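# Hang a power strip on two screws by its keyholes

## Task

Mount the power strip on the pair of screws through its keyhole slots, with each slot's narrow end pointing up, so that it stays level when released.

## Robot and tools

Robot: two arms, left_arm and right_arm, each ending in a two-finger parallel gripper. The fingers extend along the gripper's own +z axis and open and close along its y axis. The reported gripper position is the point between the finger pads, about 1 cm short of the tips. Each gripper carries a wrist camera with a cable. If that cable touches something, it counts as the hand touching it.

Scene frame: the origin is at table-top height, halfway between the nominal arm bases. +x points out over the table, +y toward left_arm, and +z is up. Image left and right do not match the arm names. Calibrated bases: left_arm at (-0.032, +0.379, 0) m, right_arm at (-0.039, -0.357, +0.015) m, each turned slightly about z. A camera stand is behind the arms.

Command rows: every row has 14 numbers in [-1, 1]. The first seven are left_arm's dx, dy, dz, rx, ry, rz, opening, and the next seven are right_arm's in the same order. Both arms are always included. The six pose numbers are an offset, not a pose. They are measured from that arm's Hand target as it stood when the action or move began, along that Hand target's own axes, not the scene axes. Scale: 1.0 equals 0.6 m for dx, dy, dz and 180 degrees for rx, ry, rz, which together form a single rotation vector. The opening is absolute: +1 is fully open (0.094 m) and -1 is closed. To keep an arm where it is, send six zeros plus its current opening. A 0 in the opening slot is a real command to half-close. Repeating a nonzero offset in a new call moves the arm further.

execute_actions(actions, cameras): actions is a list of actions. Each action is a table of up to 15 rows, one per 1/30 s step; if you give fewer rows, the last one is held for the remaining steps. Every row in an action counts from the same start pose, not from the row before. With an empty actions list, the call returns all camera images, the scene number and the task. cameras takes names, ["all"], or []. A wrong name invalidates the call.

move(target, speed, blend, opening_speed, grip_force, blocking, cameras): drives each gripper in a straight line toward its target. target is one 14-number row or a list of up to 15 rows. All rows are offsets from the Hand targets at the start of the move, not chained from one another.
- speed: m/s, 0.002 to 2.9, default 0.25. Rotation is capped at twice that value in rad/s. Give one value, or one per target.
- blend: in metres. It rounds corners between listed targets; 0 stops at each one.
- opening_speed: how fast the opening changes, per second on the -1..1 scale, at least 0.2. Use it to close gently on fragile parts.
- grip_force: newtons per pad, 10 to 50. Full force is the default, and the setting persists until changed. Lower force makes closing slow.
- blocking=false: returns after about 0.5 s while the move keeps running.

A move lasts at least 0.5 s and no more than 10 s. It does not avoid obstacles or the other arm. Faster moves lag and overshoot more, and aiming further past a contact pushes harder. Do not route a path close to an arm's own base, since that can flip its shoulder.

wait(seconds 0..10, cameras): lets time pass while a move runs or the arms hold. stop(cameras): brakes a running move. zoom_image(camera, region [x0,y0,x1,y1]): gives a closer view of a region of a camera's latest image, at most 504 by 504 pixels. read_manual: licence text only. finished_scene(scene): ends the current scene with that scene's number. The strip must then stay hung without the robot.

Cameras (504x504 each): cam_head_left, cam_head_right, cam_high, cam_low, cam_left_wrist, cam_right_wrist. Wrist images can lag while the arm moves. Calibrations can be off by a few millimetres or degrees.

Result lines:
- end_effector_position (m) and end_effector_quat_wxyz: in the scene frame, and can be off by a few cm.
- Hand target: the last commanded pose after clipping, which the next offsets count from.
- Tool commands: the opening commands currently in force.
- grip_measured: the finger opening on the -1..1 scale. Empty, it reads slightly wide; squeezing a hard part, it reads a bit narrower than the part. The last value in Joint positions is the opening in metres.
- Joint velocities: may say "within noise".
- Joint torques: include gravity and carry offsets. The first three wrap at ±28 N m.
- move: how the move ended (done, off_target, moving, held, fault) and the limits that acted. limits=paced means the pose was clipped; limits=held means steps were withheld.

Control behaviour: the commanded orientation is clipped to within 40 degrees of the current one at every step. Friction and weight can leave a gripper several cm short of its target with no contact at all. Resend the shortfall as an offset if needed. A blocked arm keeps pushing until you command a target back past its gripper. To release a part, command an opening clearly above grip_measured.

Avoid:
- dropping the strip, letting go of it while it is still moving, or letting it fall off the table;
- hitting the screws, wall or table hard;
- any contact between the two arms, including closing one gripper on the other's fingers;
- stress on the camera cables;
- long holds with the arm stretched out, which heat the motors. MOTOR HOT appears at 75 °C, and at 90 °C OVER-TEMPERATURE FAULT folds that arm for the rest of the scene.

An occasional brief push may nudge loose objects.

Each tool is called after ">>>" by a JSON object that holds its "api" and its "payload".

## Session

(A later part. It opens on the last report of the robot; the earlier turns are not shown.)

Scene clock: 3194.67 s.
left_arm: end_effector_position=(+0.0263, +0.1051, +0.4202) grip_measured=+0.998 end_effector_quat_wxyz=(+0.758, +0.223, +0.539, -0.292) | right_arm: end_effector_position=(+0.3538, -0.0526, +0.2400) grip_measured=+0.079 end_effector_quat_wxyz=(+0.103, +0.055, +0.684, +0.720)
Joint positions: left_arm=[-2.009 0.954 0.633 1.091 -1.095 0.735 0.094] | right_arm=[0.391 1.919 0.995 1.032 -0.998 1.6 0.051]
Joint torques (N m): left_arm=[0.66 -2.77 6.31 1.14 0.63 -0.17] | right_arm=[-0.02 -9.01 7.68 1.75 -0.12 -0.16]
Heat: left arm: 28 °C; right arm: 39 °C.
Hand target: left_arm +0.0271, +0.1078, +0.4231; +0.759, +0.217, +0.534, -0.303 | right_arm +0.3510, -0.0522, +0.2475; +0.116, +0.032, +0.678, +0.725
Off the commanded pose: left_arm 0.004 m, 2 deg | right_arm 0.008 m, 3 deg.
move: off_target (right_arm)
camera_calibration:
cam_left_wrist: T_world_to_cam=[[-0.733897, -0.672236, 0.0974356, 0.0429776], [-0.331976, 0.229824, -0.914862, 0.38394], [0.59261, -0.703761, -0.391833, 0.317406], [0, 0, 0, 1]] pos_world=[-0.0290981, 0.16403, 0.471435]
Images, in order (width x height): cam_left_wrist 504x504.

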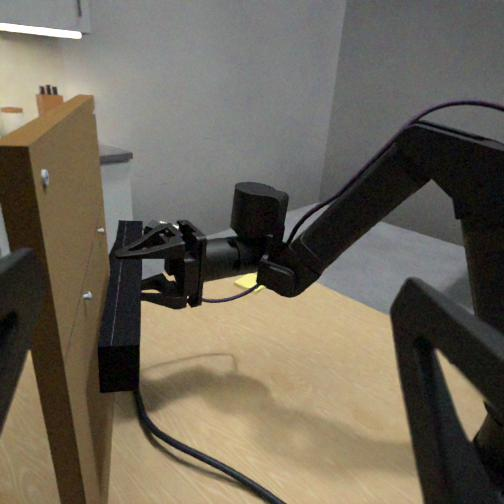

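>>> {"api": "move", "payload": {"target": [[0,0,0,0,0,0,1,-0.003,0.103,-0.01,-0.02,0,-0.0088,-0.8],[0,0,0,0,0,0,1,-0.003,0.103,0.025,-0.02,0,-0.0088,-0.8]], "speed": 0.12, "cameras": ["cam_left_wrist","cam_head_left"]}}

>>> {"api": "zoom_image", "payload": {"camera": "cam_left_wrist", "region": [20, 150, 220, 350]}}

>>> {"api": "zoom_image", "payload": {"camera": "cam_head_left", "region": [255, 200, 345, 310]}}

Scene clock: 3232.10 s.
left_arm: end_effector_position=(+0.0263, +0.1051, +0.4202) grip_measured=+0.998 end_effector_quat_wxyz=(+0.758, +0.223, +0.539, -0.292) | right_arm: end_effector_position=(+0.3459, -0.0435, +0.2760) grip_measured=+0.079 end_effector_quat_wxyz=(+0.086, +0.058, +0.675, +0.730)
Joint positions: left_arm=[-2.009 0.954 0.633 1.091 -1.095 0.735 0.094] | right_arm=[0.417 1.848 1.039 0.957 -0.988 1.663 0.051]
Joint torques (N m): left_arm=[0.44 -2.8 6.12 1.12 0.59 -0.15] | right_arm=[0.47 -10.26 12.36 1.83 0.13 -0.17]
Heat: left arm: 28 °C; right arm: 43 °C.
Hand target: left_arm +0.0271, +0.1078, +0.4231; +0.759, +0.217, +0.534, -0.303 | right_arm +0.3481, -0.0413, +0.3101; +0.127, +0.019, +0.655, +0.744
Off the commanded pose: left_arm 0.004 m, 2 deg | right_arm 0.034 m, 7 deg.
move: off_target (right_arm)
camera_calibration:
cam_left_wrist: T_world_to_cam=[[-0.733897, -0.672236, 0.0974356, 0.0429776], [-0.331976, 0.229824, -0.914862, 0.38394], [0.59261, -0.703761, -0.391833, 0.317406], [0, 0, 0, 1]] pos_world=[-0.0290981, 0.16403, 0.471435]
Images, in order (width x height): cam_head_left 504x504, cam_left_wrist 504x504.

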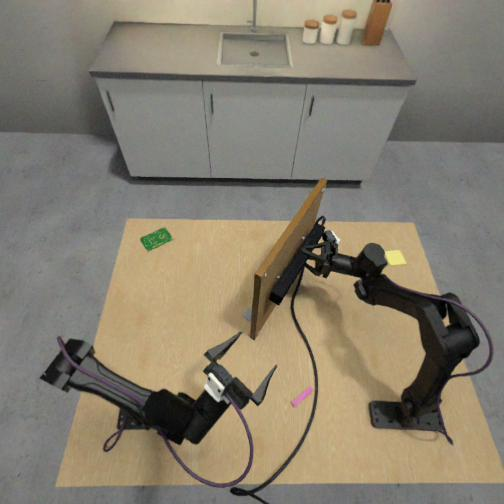

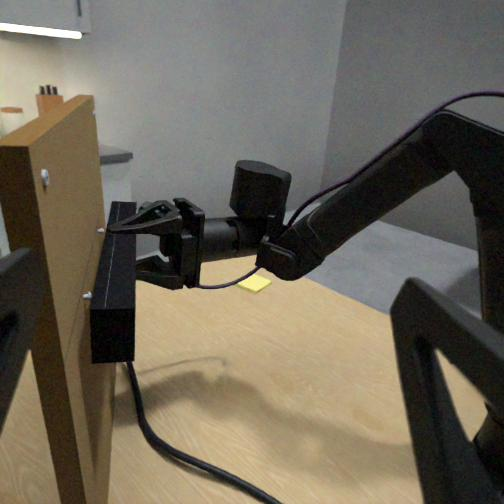

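Scaled by 2.520 from the camera's 504x504 image, which has a finer 720x720 frame.

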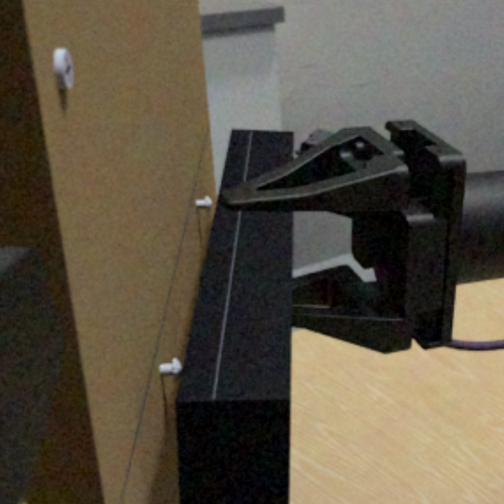

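Scaled by 4.582 from the camera's 504x504 image, which has a finer 720x720 frame.

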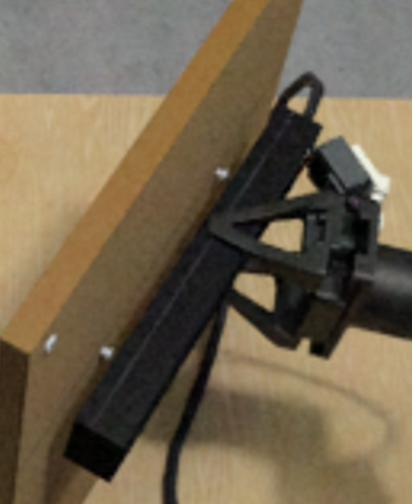

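>>> {"api": "move", "payload": {"target": [[0,0,0,0,0,0,1,0,0.006,0.005,0,0,0,-0.8],[0,0,0,0,0,0,1,0,0.003,0.045,0,0,0,-0.8]], "speed": 0.1, "cameras": ["cam_left_wrist","cam_head_left"]}}

>>> {"api": "zoom_image", "payload": {"camera": "cam_left_wrist", "region": [20, 150, 220, 350]}}

>>> {"api": "zoom_image", "payload": {"camera": "cam_head_left", "region": [255, 200, 345, 310]}}

Scene clock: 3241.73 s.
left_arm: end_effector_position=(+0.0263, +0.1051, +0.4202) grip_measured=+0.998 end_effector_quat_wxyz=(+0.758, +0.223, +0.539, -0.292) | right_arm: end_effector_position=(+0.3478, -0.0359, +0.2799) grip_measured=+0.079 end_effector_quat_wxyz=(+0.084, +0.060, +0.679, +0.727)
Joint positions: left_arm=[-2.009 0.954 0.633 1.091 -1.095 0.735 0.094] | right_arm=[0.433 1.848 1.072 0.903 -0.974 1.648 0.051]
Joint torques (N m): left_arm=[0.54 -2.71 6.15 1.11 0.66 -0.16] | right_arm=[4.21 -7.99 15.68 1.93 0.54 -0.17]
Heat: left arm: 28 °C; right arm: 42 °C.
Hand target: left_arm +0.0271, +0.1078, +0.4231; +0.759, +0.217, +0.534, -0.303 | right_arm +0.3532, -0.0154, +0.3156; +0.127, +0.019, +0.655, +0.744
Off the commanded pose: left_arm 0.004 m, 2 deg | right_arm 0.042 m, 8 deg.
move: off_target (right_arm)
camera_calibration:
cam_left_wrist: T_world_to_cam=[[-0.733897, -0.672236, 0.0974356, 0.0429776], [-0.331976, 0.229824, -0.914862, 0.38394], [0.59261, -0.703761, -0.391833, 0.317406], [0, 0, 0, 1]] pos_world=[-0.0290981, 0.16403, 0.471435]
Images, in order (width x height): cam_head_left 504x504, cam_left_wrist 504x504.

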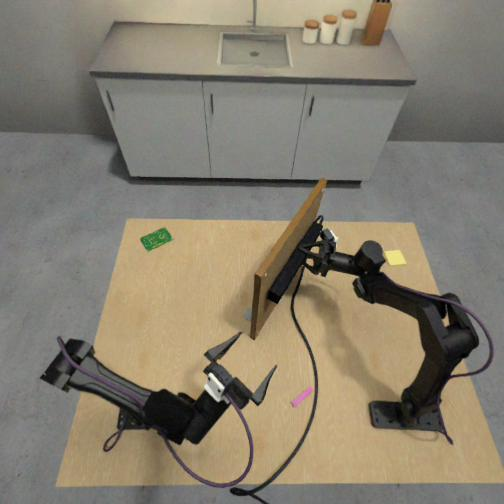

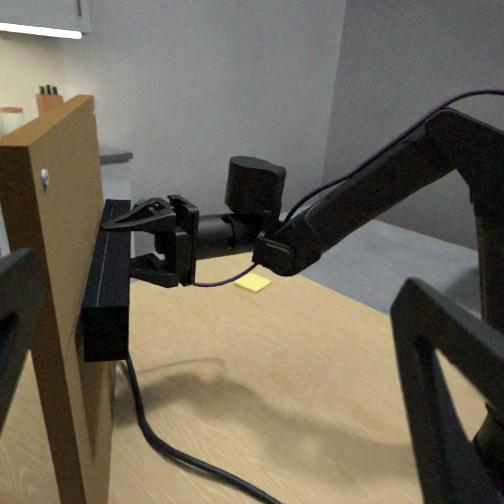

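Scaled by 2.520 from the camera's 504x504 image, which has a finer 720x720 frame.

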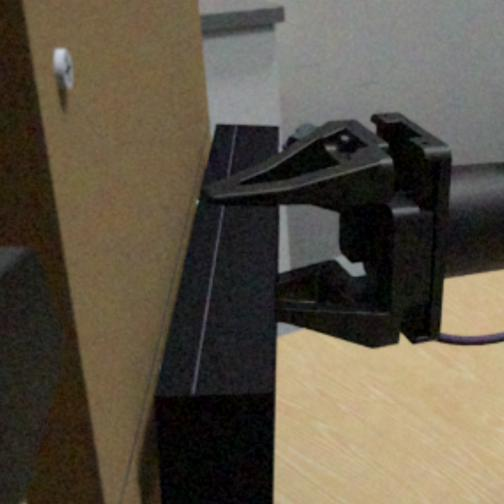

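Scaled by 4.582 from the camera's 504x504 image, which has a finer 720x720 frame.

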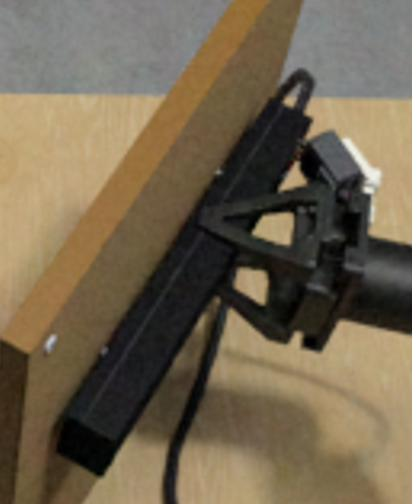

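>>> {"api": "move", "payload": {"target": [[0,0,0,0,0,0,1,-0.016,-0.001,-0.05,0,0,0,-0.8],[0,0,0,0,0,0,1,-0.013,-0.002,-0.003,0,0,0,-0.8]], "speed": 0.1}}

>>> {"api": "move", "payload": {"target": [[0,0,0,0,0,0,1,0.015,0.0,-0.05,0,0,0,-0.8],[0,0,0,0,0,0,1,0.013,-0.001,-0.022,0,0,0,-0.8]], "speed": 0.1, "cameras": ["cam_left_wrist"]}}

>>> {"api": "zoom_image", "payload": {"camera": "cam_left_wrist", "region": [20, 150, 220, 350]}}

Scene clock: 3259.90 s.
left_arm: end_effector_position=(+0.0263, +0.1051, +0.4202) grip_measured=+0.998 end_effector_quat_wxyz=(+0.758, +0.223, +0.539, -0.292) | right_arm: end_effector_position=(+0.3526, -0.0393, +0.2843) grip_measured=+0.079 end_effector_quat_wxyz=(+0.084, +0.056, +0.678, +0.729)
Joint positions: left_arm=[-2.009 0.954 0.633 1.091 -1.095 0.735 0.094] | right_arm=[0.419 1.857 1.096 0.9 -0.993 1.655 0.051]
Joint torques (N m): left_arm=[0.7 -2.67 6.02 1.12 0.63 -0.05] | right_arm=[4.18 -7.15 15.8 1.92 0.59 -0.19]
Heat: left arm: 28 °C; right arm: 43 °C.
Hand target: left_arm +0.0271, +0.1078, +0.4231; +0.759, +0.217, +0.534, -0.303 | right_arm +0.3605, -0.0186, +0.3152; +0.127, +0.019, +0.655, +0.744
Off the commanded pose: left_arm 0.004 m, 2 deg | right_arm 0.038 m, 7 deg.
move: off_target (right_arm)

Scene clock: 3261.20 s.
left_arm: end_effector_position=(+0.0263, +0.1051, +0.4202) grip_measured=+0.998 end_effector_quat_wxyz=(+0.758, +0.223, +0.539, -0.292) | right_arm: end_effector_position=(+0.3509, -0.0365, +0.2799) grip_measured=+0.079 end_effector_quat_wxyz=(+0.088, +0.061, +0.677, +0.728)
Joint positions: left_arm=[-2.009 0.954 0.633 1.091 -1.095 0.735 0.094] | right_arm=[0.43 1.857 1.077 0.915 -0.969 1.652 0.051]
Joint torques (N m): left_arm=[0.61 -2.65 6.13 1.12 0.63 -0.09] | right_arm=[1.55 -9.7 12.01 2.05 0.19 -0.17]
Heat: left arm: 28 °C; right arm: 44 °C.
Hand target: left_arm +0.0271, +0.1078, +0.4231; +0.759, +0.217, +0.534, -0.303 | right_arm +0.3505, -0.0297, +0.3117; +0.127, +0.019, +0.655, +0.744
Off the commanded pose: left_arm 0.004 m, 2 deg | right_arm 0.033 m, 7 deg.
move: off_target (right_arm)
camera_calibration:
cam_left_wrist: T_world_to_cam=[[-0.733897, -0.672236, 0.0974356, 0.0429776], [-0.331976, 0.229824, -0.914862, 0.38394], [0.59261, -0.703761, -0.391833, 0.317406], [0, 0, 0, 1]] pos_world=[-0.0290981, 0.16403, 0.471435]
Images, in order (width x height): cam_left_wrist 504x504.

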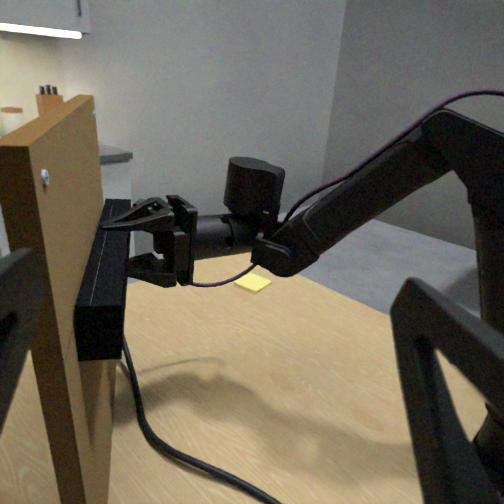

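Scaled by 2.520 from the camera's 504x504 image, which has a finer 720x720 frame.

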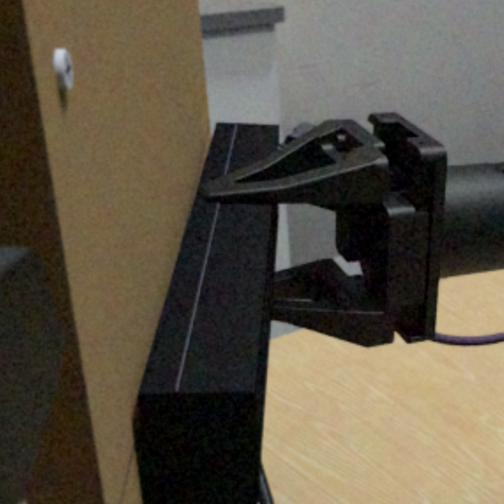

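>>> {"api": "move", "payload": {"target": [[0,0,0,0,0,0,1,0,0.001,0.02,0,0.016,0,-0.8]], "speed": 0.1, "cameras": ["cam_left_wrist"]}}

>>> {"api": "zoom_image", "payload": {"camera": "cam_left_wrist", "region": [20, 150, 220, 350]}}

Scene clock: 3273.23 s.
left_arm: end_effector_position=(+0.0263, +0.1051, +0.4202) grip_measured=+0.998 end_effector_quat_wxyz=(+0.758, +0.223, +0.539, -0.292) | right_arm: end_effector_position=(+0.3512, -0.0328, +0.2825) grip_measured=+0.079 end_effector_quat_wxyz=(+0.082, +0.052, +0.679, +0.728)
Joint positions: left_arm=[-2.009 0.954 0.633 1.091 -1.095 0.735 0.094] | right_arm=[0.433 1.867 1.106 0.893 -0.988 1.645 0.051]
Joint torques (N m): left_arm=[0.49 -2.81 6.06 1.09 0.6 -0.08] | right_arm=[2.4 -7.47 15.68 1.99 -0.02 -0.12]
Heat: left arm: 28 °C; right arm: 43 °C.
Hand target: left_arm +0.0271, +0.1078, +0.4231; +0.759, +0.217, +0.534, -0.303 | right_arm +0.3528, -0.0181, +0.3138; +0.111, +0.001, +0.658, +0.744
Off the commanded pose: left_arm 0.004 m, 2 deg | right_arm 0.035 m, 7 deg.
move: off_target (right_arm)
camera_calibration:
cam_left_wrist: T_world_to_cam=[[-0.733897, -0.672236, 0.0974356, 0.0429776], [-0.331976, 0.229824, -0.914862, 0.38394], [0.59261, -0.703761, -0.391833, 0.317406], [0, 0, 0, 1]] pos_world=[-0.0290981, 0.16403, 0.471435]
Images, in order (width x height): cam_left_wrist 504x504.

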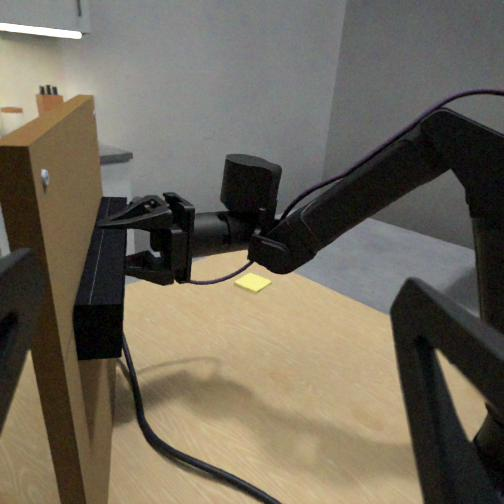

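Scaled by 2.520 from the camera's 504x504 image, which has a finer 720x720 frame.

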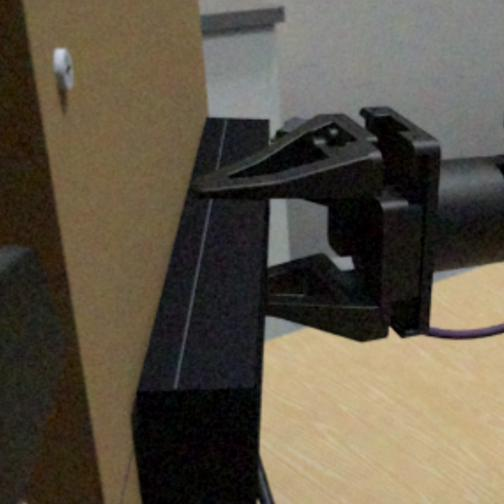

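>>> {"api": "move", "payload": {"target": [[0,0,0,0,0,0,1,0,-0.03,0.0,0.012,-0.002,0.002,-0.8],[0,0,0,0,0,0,1,0.006,-0.04,0.0,0.02,-0.002,0.002,-0.8],[0,0,0,0,0,0,1,-0.006,-0.05,0.0,0.025,-0.002,0.004,-0.8]], "speed": 0.06, "cameras": ["cam_left_wrist"]}}

>>> {"api": "zoom_image", "payload": {"camera": "cam_left_wrist", "region": [20, 150, 220, 350]}}

Scene clock: 3282.77 s.
left_arm: end_effector_position=(+0.0263, +0.1051, +0.4202) grip_measured=+0.998 end_effector_quat_wxyz=(+0.758, +0.223, +0.539, -0.292) | right_arm: end_effector_position=(+0.3539, -0.0333, +0.2752) grip_measured=+0.079 end_effector_quat_wxyz=(+0.091, +0.040, +0.690, +0.716)
Joint positions: left_arm=[-2.009 0.954 0.633 1.091 -1.095 0.735 0.094] | right_arm=[0.428 1.871 1.119 0.832 -0.999 1.57 0.051]
Joint torques (N m): left_arm=[0.61 -2.71 6.04 1.1 0.63 -0.15] | right_arm=[2.93 -5.52 15.65 1.42 0.13 -0.39]
Heat: left arm: 28 °C; right arm: 43 °C.
Hand target: left_arm +0.0271, +0.1078, +0.4231; +0.759, +0.217, +0.534, -0.303 | right_arm +0.3612, -0.0154, +0.2850; +0.108, +0.011, +0.687, +0.719
Off the commanded pose: left_arm 0.004 m, 2 deg | right_arm 0.022 m, 4 deg.
move: off_target (right_arm)
camera_calibration:
cam_left_wrist: T_world_to_cam=[[-0.733897, -0.672236, 0.0974356, 0.0429776], [-0.331976, 0.229824, -0.914862, 0.38394], [0.59261, -0.703761, -0.391833, 0.317406], [0, 0, 0, 1]] pos_world=[-0.0290981, 0.16403, 0.471435]
Images, in order (width x height): cam_left_wrist 504x504.

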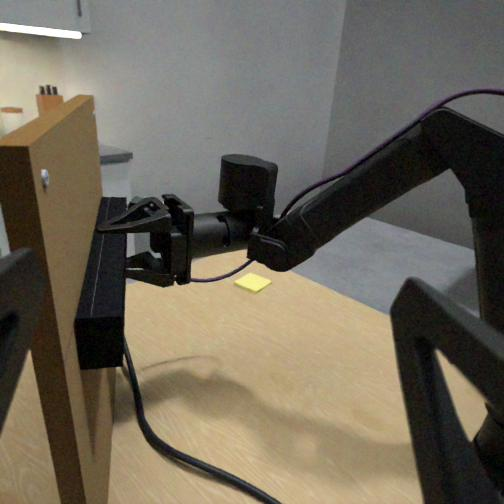

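Scaled by 2.520 from the camera's 504x504 image, which has a finer 720x720 frame.

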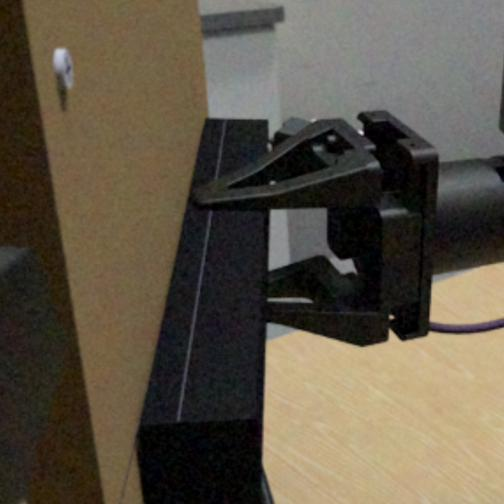

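>>> {"api": "move", "payload": {"target": [[0,0,0,0,0,0,1,0,-0.02,-0.005,0,0,0.025,-0.8],[0,0,0,0,0,0,1,0.004,-0.03,-0.01,0,0,0.035,-0.8]], "speed": 0.06, "cameras": ["cam_left_wrist"]}}

>>> {"api": "zoom_image", "payload": {"camera": "cam_left_wrist", "region": [20, 150, 220, 350]}}

Scene clock: 3297.07 s.
left_arm: end_effector_position=(+0.0263, +0.1051, +0.4202) grip_measured=+0.998 end_effector_quat_wxyz=(+0.758, +0.223, +0.539, -0.292) | right_arm: end_effector_position=(+0.3543, -0.0337, +0.2755) grip_measured=+0.079 end_effector_quat_wxyz=(+0.089, +0.041, +0.688, +0.719)
Joint positions: left_arm=[-2.009 0.954 0.633 1.091 -1.095 0.735 0.094] | right_arm=[0.426 1.878 1.119 0.854 -1.004 1.587 0.051]
Joint torques (N m): left_arm=[0.61 -2.8 6.04 1.13 0.65 -0.09] | right_arm=[2.13 -4.05 11.52 1.76 0.08 0.41]
Heat: left arm: 28 °C; right arm: 42 °C.
Hand target: left_arm +0.0271, +0.1078, +0.4231; +0.759, +0.217, +0.534, -0.303 | right_arm +0.3604, -0.0203, +0.2664; +0.068, +0.049, +0.685, +0.724
Off the commanded pose: left_arm 0.004 m, 2 deg | right_arm 0.017 m, 3 deg.
move: off_target (right_arm)
camera_calibration:
cam_left_wrist: T_world_to_cam=[[-0.733897, -0.672236, 0.0974356, 0.0429776], [-0.331976, 0.229824, -0.914862, 0.38394], [0.59261, -0.703761, -0.391833, 0.317406], [0, 0, 0, 1]] pos_world=[-0.0290981, 0.16403, 0.471435]
Images, in order (width x height): cam_left_wrist 504x504.

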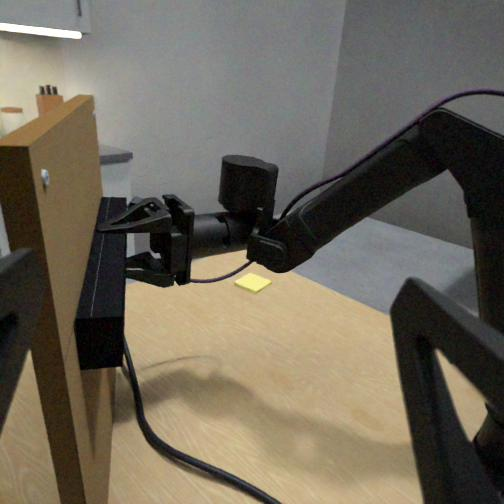

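Scaled by 2.520 from the camera's 504x504 image, which has a finer 720x720 frame.

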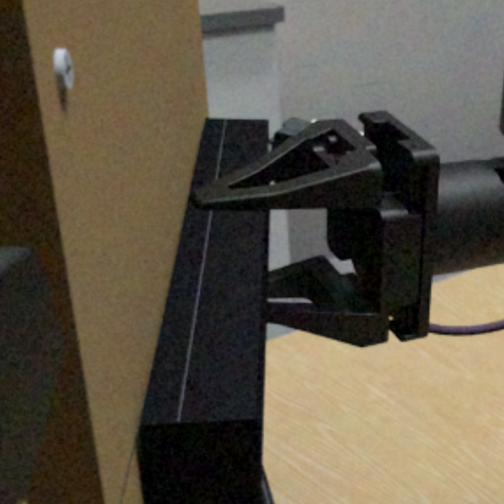

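>>> {"api": "move", "payload": {"target": [[0,0,0,0,0,0,1,-0.01,-0.05,0.0,0,0,0.03,-0.8],[0,0,0,0,0,0,1,0.02,-0.05,-0.015,0,0,0.05,-0.8],[0,0,0,0,0,0,1,-0.02,-0.06,-0.015,0,0,0.06,-0.8],[0,0,0,0,0,0,1,0.0,-0.07,-0.008,0,0,0.06,-0.8]], "speed": 0.06, "cameras": ["cam_left_wrist"]}}

>>> {"api": "zoom_image", "payload": {"camera": "cam_left_wrist", "region": [20, 150, 220, 350]}}

Scene clock: 3307.20 s.
left_arm: end_effector_position=(+0.0263, +0.1051, +0.4202) grip_measured=+0.998 end_effector_quat_wxyz=(+0.758, +0.223, +0.539, -0.292) | right_arm: end_effector_position=(+0.3538, -0.0358, +0.2698) grip_measured=+0.088 end_effector_quat_wxyz=(+0.077, +0.043, +0.658, +0.748)
Joint positions: left_arm=[-2.009 0.954 0.633 1.091 -1.095 0.735 0.094] | right_arm=[0.421 1.954 1.082 1.121 -1.011 1.746 0.051]
Joint torques (N m): left_arm=[0.5 -2.66 6.12 1.14 0.65 -0.1] | right_arm=[1.92 -3.74 6.68 0.77 0.19 0.7]
Heat: left arm: 28 °C; right arm: 41 °C.
Hand target: left_arm +0.0271, +0.1078, +0.4231; +0.759, +0.217, +0.534, -0.303 | right_arm +0.3609, -0.0228, +0.2243; +0.000, +0.113, +0.677, +0.727
Off the commanded pose: left_arm 0.004 m, 2 deg | right_arm 0.048 m, 12 deg.
move: off_target (right_arm)
camera_calibration:
cam_left_wrist: T_world_to_cam=[[-0.733897, -0.672236, 0.0974356, 0.0429776], [-0.331976, 0.229824, -0.914862, 0.38394], [0.59261, -0.703761, -0.391833, 0.317406], [0, 0, 0, 1]] pos_world=[-0.0290981, 0.16403, 0.471435]
Images, in order (width x height): cam_left_wrist 504x504.

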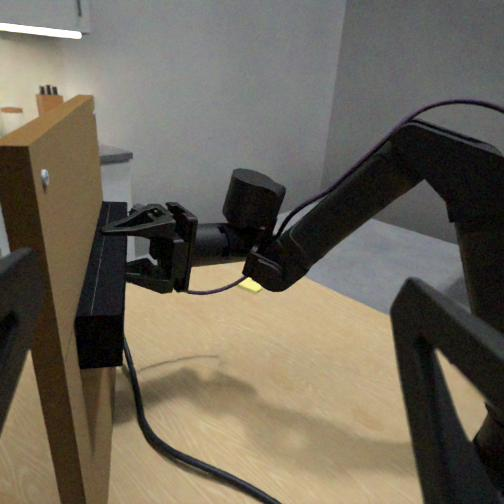

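Scaled by 2.520 from the camera's 504x504 image, which has a finer 720x720 frame.

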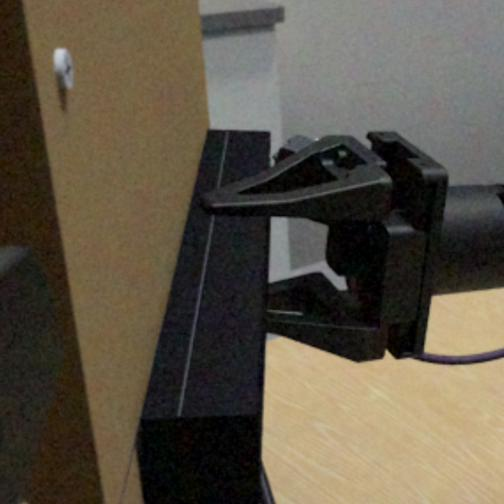

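>>> {"api": "move", "payload": {"target": [[0,0,0,0,0,0,1,0.02,0.01,0.01,0.02,0,0.0,-0.8],[0,0,0,0,0,0,1,-0.02,-0.01,-0.005,0.02,0,0.01,-0.8],[0,0,0,0,0,0,1,0.012,-0.03,0.0,0.02,0,0.0,-0.8],[0,0,0,0,0,0,1,0.0,-0.04,0.005,0.02,0,0.0,-0.8]], "speed": 0.08, "cameras": ["cam_left_wrist","cam_head_left"]}}

>>> {"api": "zoom_image", "payload": {"camera": "cam_left_wrist", "region": [20, 150, 220, 350]}}

>>> {"api": "zoom_image", "payload": {"camera": "cam_head_left", "region": [255, 200, 345, 310]}}

Scene clock: 3317.63 s.
left_arm: end_effector_position=(+0.0263, +0.1051, +0.4202) grip_measured=+0.998 end_effector_quat_wxyz=(+0.758, +0.223, +0.539, -0.292) | right_arm: end_effector_position=(+0.3532, -0.0350, +0.2605) grip_measured=+0.089 end_effector_quat_wxyz=(+0.072, +0.052, +0.664, +0.742)
Joint positions: left_arm=[-2.009 0.954 0.633 1.091 -1.095 0.735 0.094] | right_arm=[0.424 1.955 1.068 1.097 -1.005 1.73 0.051]
Joint torques (N m): left_arm=[0.58 -2.77 6.17 1.12 0.67 -0.16] | right_arm=[2.56 -3.23 6.43 0.3 0.05 0.08]
Heat: left arm: 28 °C; right arm: 39 °C.
Hand target: left_arm +0.0271, +0.1078, +0.4231; +0.759, +0.217, +0.534, -0.303 | right_arm +0.3577, -0.0179, +0.2010; -0.004, +0.113, +0.700, +0.705
Off the commanded pose: left_arm 0.004 m, 2 deg | right_arm 0.062 m, 13 deg.
move: off_target (right_arm)
camera_calibration:
cam_left_wrist: T_world_to_cam=[[-0.733897, -0.672236, 0.0974356, 0.0429776], [-0.331976, 0.229824, -0.914862, 0.38394], [0.59261, -0.703761, -0.391833, 0.317406], [0, 0, 0, 1]] pos_world=[-0.0290981, 0.16403, 0.471435]
Images, in order (width x height): cam_head_left 504x504, cam_left_wrist 504x504.

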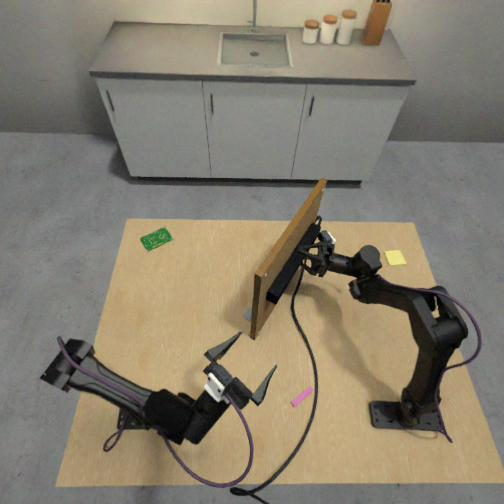

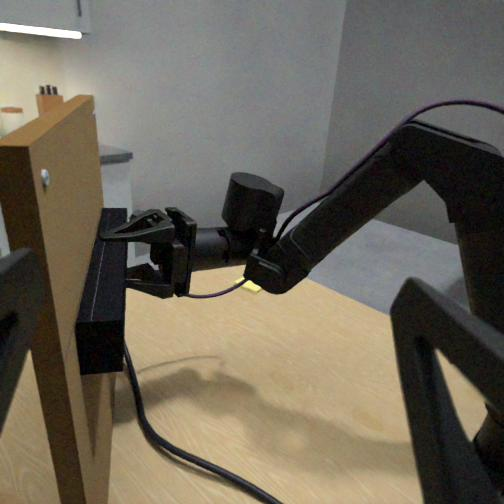

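Scaled by 2.520 from the camera's 504x504 image, which has a finer 720x720 frame.

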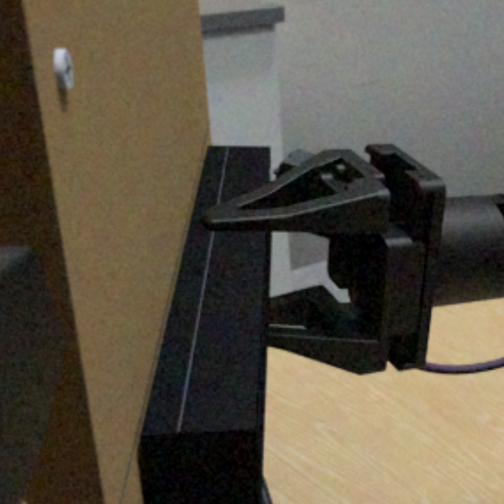

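Scaled by 4.582 from the camera's 504x504 image, which has a finer 720x720 frame.

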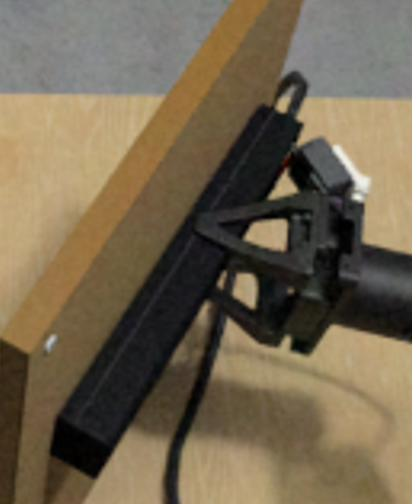

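>>> {"api": "move", "payload": {"target": [0,0,0,0,0,0,1,-0.003,0.065,-0.045,-0.02,0,-0.06,-0.8], "speed": 0.08, "cameras": ["cam_left_wrist"]}}

>>> {"api": "zoom_image", "payload": {"camera": "cam_left_wrist", "region": [20, 150, 220, 350]}}

Scene clock: 3327.87 s.
left_arm: end_effector_position=(+0.0263, +0.1051, +0.4202) grip_measured=+0.998 end_effector_quat_wxyz=(+0.758, +0.223, +0.539, -0.292) | right_arm: end_effector_position=(+0.3547, -0.0381, +0.2623) grip_measured=+0.089 end_effector_quat_wxyz=(+0.077, +0.046, +0.664, +0.742)
Joint positions: left_arm=[-2.009 0.954 0.633 1.091 -1.095 0.735 0.094] | right_arm=[0.415 1.955 1.071 1.101 -1.015 1.723 0.051]
Joint torques (N m): left_arm=[0.69 -2.86 6.31 1.13 0.64 -0.14] | right_arm=[-2.99 -6.68 8.09 0.92 -0.46 -0.46]
Heat: left arm: 28 °C; right arm: 38 °C.
Hand target: left_arm +0.0271, +0.1078, +0.4231; +0.759, +0.217, +0.534, -0.303 | right_arm +0.3617, -0.0456, +0.2394; +0.066, +0.047, +0.685, +0.724
Off the commanded pose: left_arm 0.004 m, 2 deg | right_arm 0.025 m, 3 deg.
move: off_target (right_arm)
camera_calibration:
cam_left_wrist: T_world_to_cam=[[-0.733897, -0.672236, 0.0974356, 0.0429776], [-0.331976, 0.229824, -0.914862, 0.38394], [0.59261, -0.703761, -0.391833, 0.317406], [0, 0, 0, 1]] pos_world=[-0.0290981, 0.16403, 0.471435]
Images, in order (width x height): cam_left_wrist 504x504.

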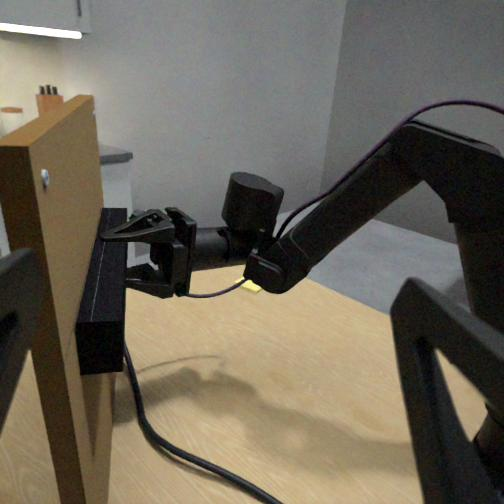

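Scaled by 2.520 from the camera's 504x504 image, which has a finer 720x720 frame.

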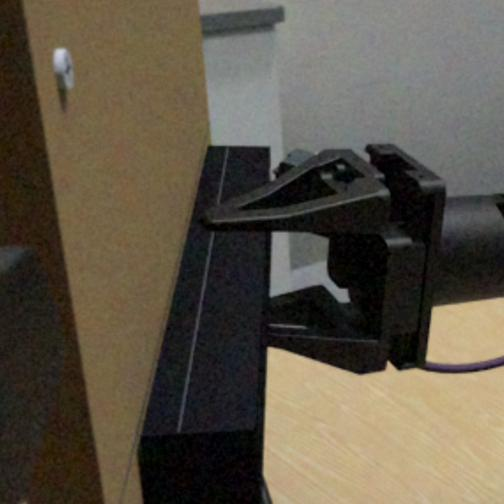

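>>> {"api": "move", "payload": {"target": [0,0,0,0,0,0,1,0,0.065,0.022,0,0,0,-0.8], "speed": 0.1}}

>>> {"api": "move", "payload": {"target": [0,0,0,0,0,0,1,0,0,0,0,0,0,0.4], "opening_speed": 0.5, "cameras": ["cam_left_wrist"]}}

Scene clock: 3336.27 s.
left_arm: end_effector_position=(+0.0263, +0.1051, +0.4202) grip_measured=+0.998 end_effector_quat_wxyz=(+0.758, +0.223, +0.539, -0.292) | right_arm: end_effector_position=(+0.3542, -0.0366, +0.2641) grip_measured=+0.089 end_effector_quat_wxyz=(+0.062, +0.052, +0.684, +0.725)
Joint positions: left_arm=[-2.009 0.954 0.633 1.091 -1.095 0.735 0.094] | right_arm=[0.415 1.914 1.102 0.931 -1.033 1.663 0.051]
Joint torques (N m): left_arm=[0.68 -2.95 6.08 1.1 0.64 -0.13] | right_arm=[-0.46 -9.36 13.87 0.91 -0.04 -0.06]
Heat: left arm: 28 °C; right arm: 38 °C.
Hand target: left_arm +0.0271, +0.1078, +0.4231; +0.759, +0.217, +0.534, -0.303 | right_arm +0.3625, -0.0347, +0.2789; +0.066, +0.047, +0.685, +0.724
Off the commanded pose: left_arm 0.004 m, 2 deg | right_arm 0.017 m, 1 deg.
move: off_target (right_arm)

Scene clock: 3338.87 s.
left_arm: end_effector_position=(+0.0263, +0.1051, +0.4202) grip_measured=+0.998 end_effector_quat_wxyz=(+0.758, +0.223, +0.539, -0.292) | right_arm: end_effector_position=(+0.3574, -0.0384, +0.2641) grip_measured=+0.397 end_effector_quat_wxyz=(+0.059, +0.055, +0.688, +0.722)
Joint positions: left_arm=[-2.009 0.954 0.633 1.091 -1.095 0.735 0.094] | right_arm=[0.407 1.914 1.119 0.891 -1.044 1.652 0.066]
Joint torques (N m): left_arm=[0.53 -2.76 6.08 1.11 0.62 -0.16] | right_arm=[0.35 -9.47 12.55 1.22 0.06 -0.03]
Heat: left arm: 28 °C; right arm: 38 °C.
Hand target: left_arm +0.0271, +0.1078, +0.4231; +0.759, +0.217, +0.534, -0.303 | right_arm +0.3625, -0.0347, +0.2788; +0.066, +0.047, +0.685, +0.724
Off the commanded pose: left_arm 0.004 m, 2 deg | right_arm 0.016 m, 1 deg.
move: off_target (right_arm)
camera_calibration:
cam_left_wrist: T_world_to_cam=[[-0.733897, -0.672236, 0.0974356, 0.0429776], [-0.331976, 0.229824, -0.914862, 0.38394], [0.59261, -0.703761, -0.391833, 0.317406], [0, 0, 0, 1]] pos_world=[-0.0290981, 0.16403, 0.471435]
Images, in order (width x height): cam_left_wrist 504x504.

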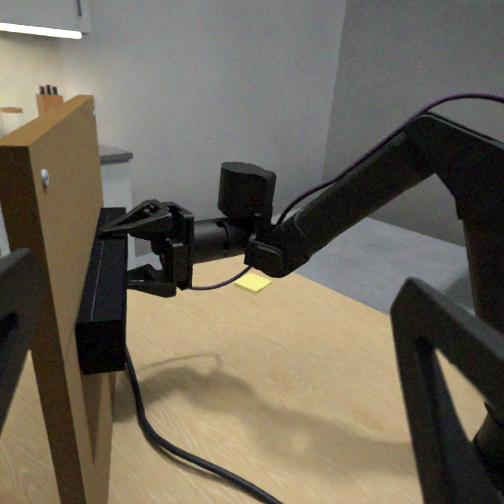

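>>> {"api": "move", "payload": {"target": [0,0,0,0,0,0,1,0,-0.006,-0.25,0,0,0,0.5], "speed": 0.1, "cameras": ["cam_left_wrist","cam_head_left","cam_right_wrist"]}}

>>> {"api": "zoom_image", "payload": {"camera": "cam_left_wrist", "region": [20, 150, 220, 350]}}

Scene clock: 3349.40 s.
left_arm: end_effector_position=(+0.0263, +0.1051, +0.4202) grip_measured=+0.998 end_effector_quat_wxyz=(+0.758, +0.223, +0.539, -0.292) | right_arm: end_effector_position=(+0.3445, -0.1813, +0.2593) grip_measured=+0.497 end_effector_quat_wxyz=(+0.053, +0.063, +0.686, +0.723)
Joint positions: left_arm=[-2.009 0.954 0.633 1.091 -1.095 0.735 0.094] | right_arm=[0.035 1.841 0.92 1.23 -1.406 1.895 0.07]
Joint torques (N m): left_arm=[0.66 -2.86 6.2 1.09 0.58 -0.14] | right_arm=[-0.32 -9.74 6.06 1.45 0.09 0.02]
Heat: left arm: 28 °C; right arm: 38 °C.
Hand target: left_arm +0.0271, +0.1078, +0.4231; +0.759, +0.217, +0.534, -0.303 | right_arm +0.3388, -0.1824, +0.2668; +0.066, +0.047, +0.685, +0.724
Off the commanded pose: left_arm 0.004 m, 2 deg | right_arm 0.009 m, 2 deg.
move: done
camera_calibration:
cam_left_wrist: T_world_to_cam=[[-0.733897, -0.672236, 0.0974356, 0.0429776], [-0.331976, 0.229824, -0.914862, 0.38394], [0.59261, -0.703761, -0.391833, 0.317406], [0, 0, 0, 1]] pos_world=[-0.0290981, 0.16403, 0.471435]
cam_right_wrist: T_world_to_cam=[[0.11522, -0.017084, -0.993193, 0.207097], [-0.858649, -0.504432, -0.0909353, 0.244335], [-0.499445, 0.863282, -0.0727901, 0.448358], [0, 0, 0, 1]] pos_world=[0.409866, -0.260271, 0.260542]
Images, in order (width x height): cam_head_left 504x504, cam_left_wrist 504x504, cam_right_wrist 504x504.

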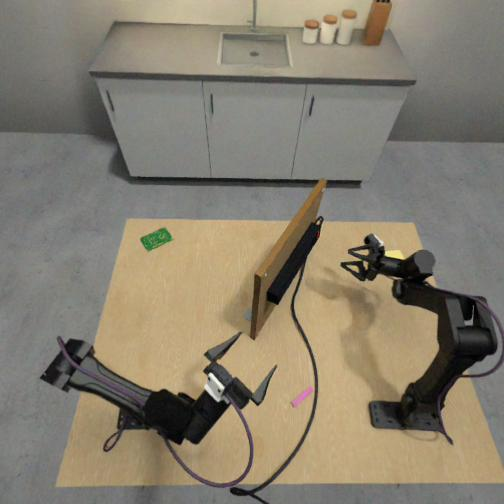

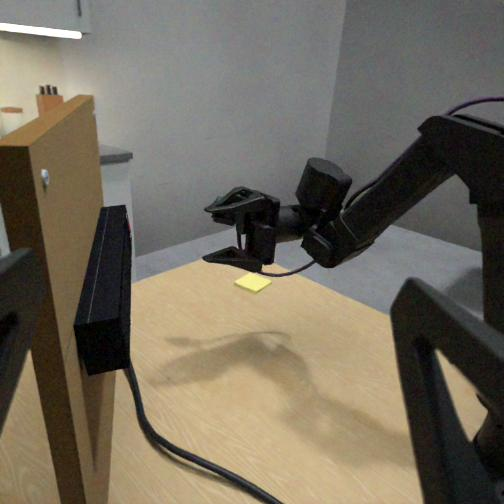

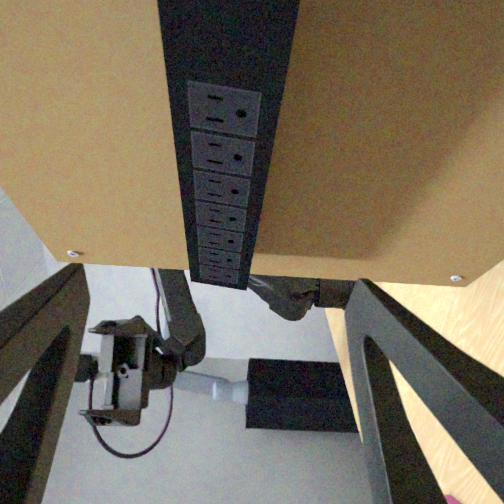

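Scaled by 2.520 from the camera's 504x504 image, which has a finer 720x720 frame.

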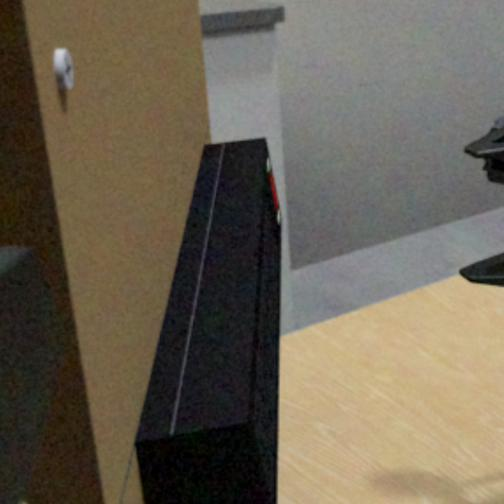

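>>> {"api": "finished_scene", "payload": {"scene": 1}}

The scene is finished: the task was done.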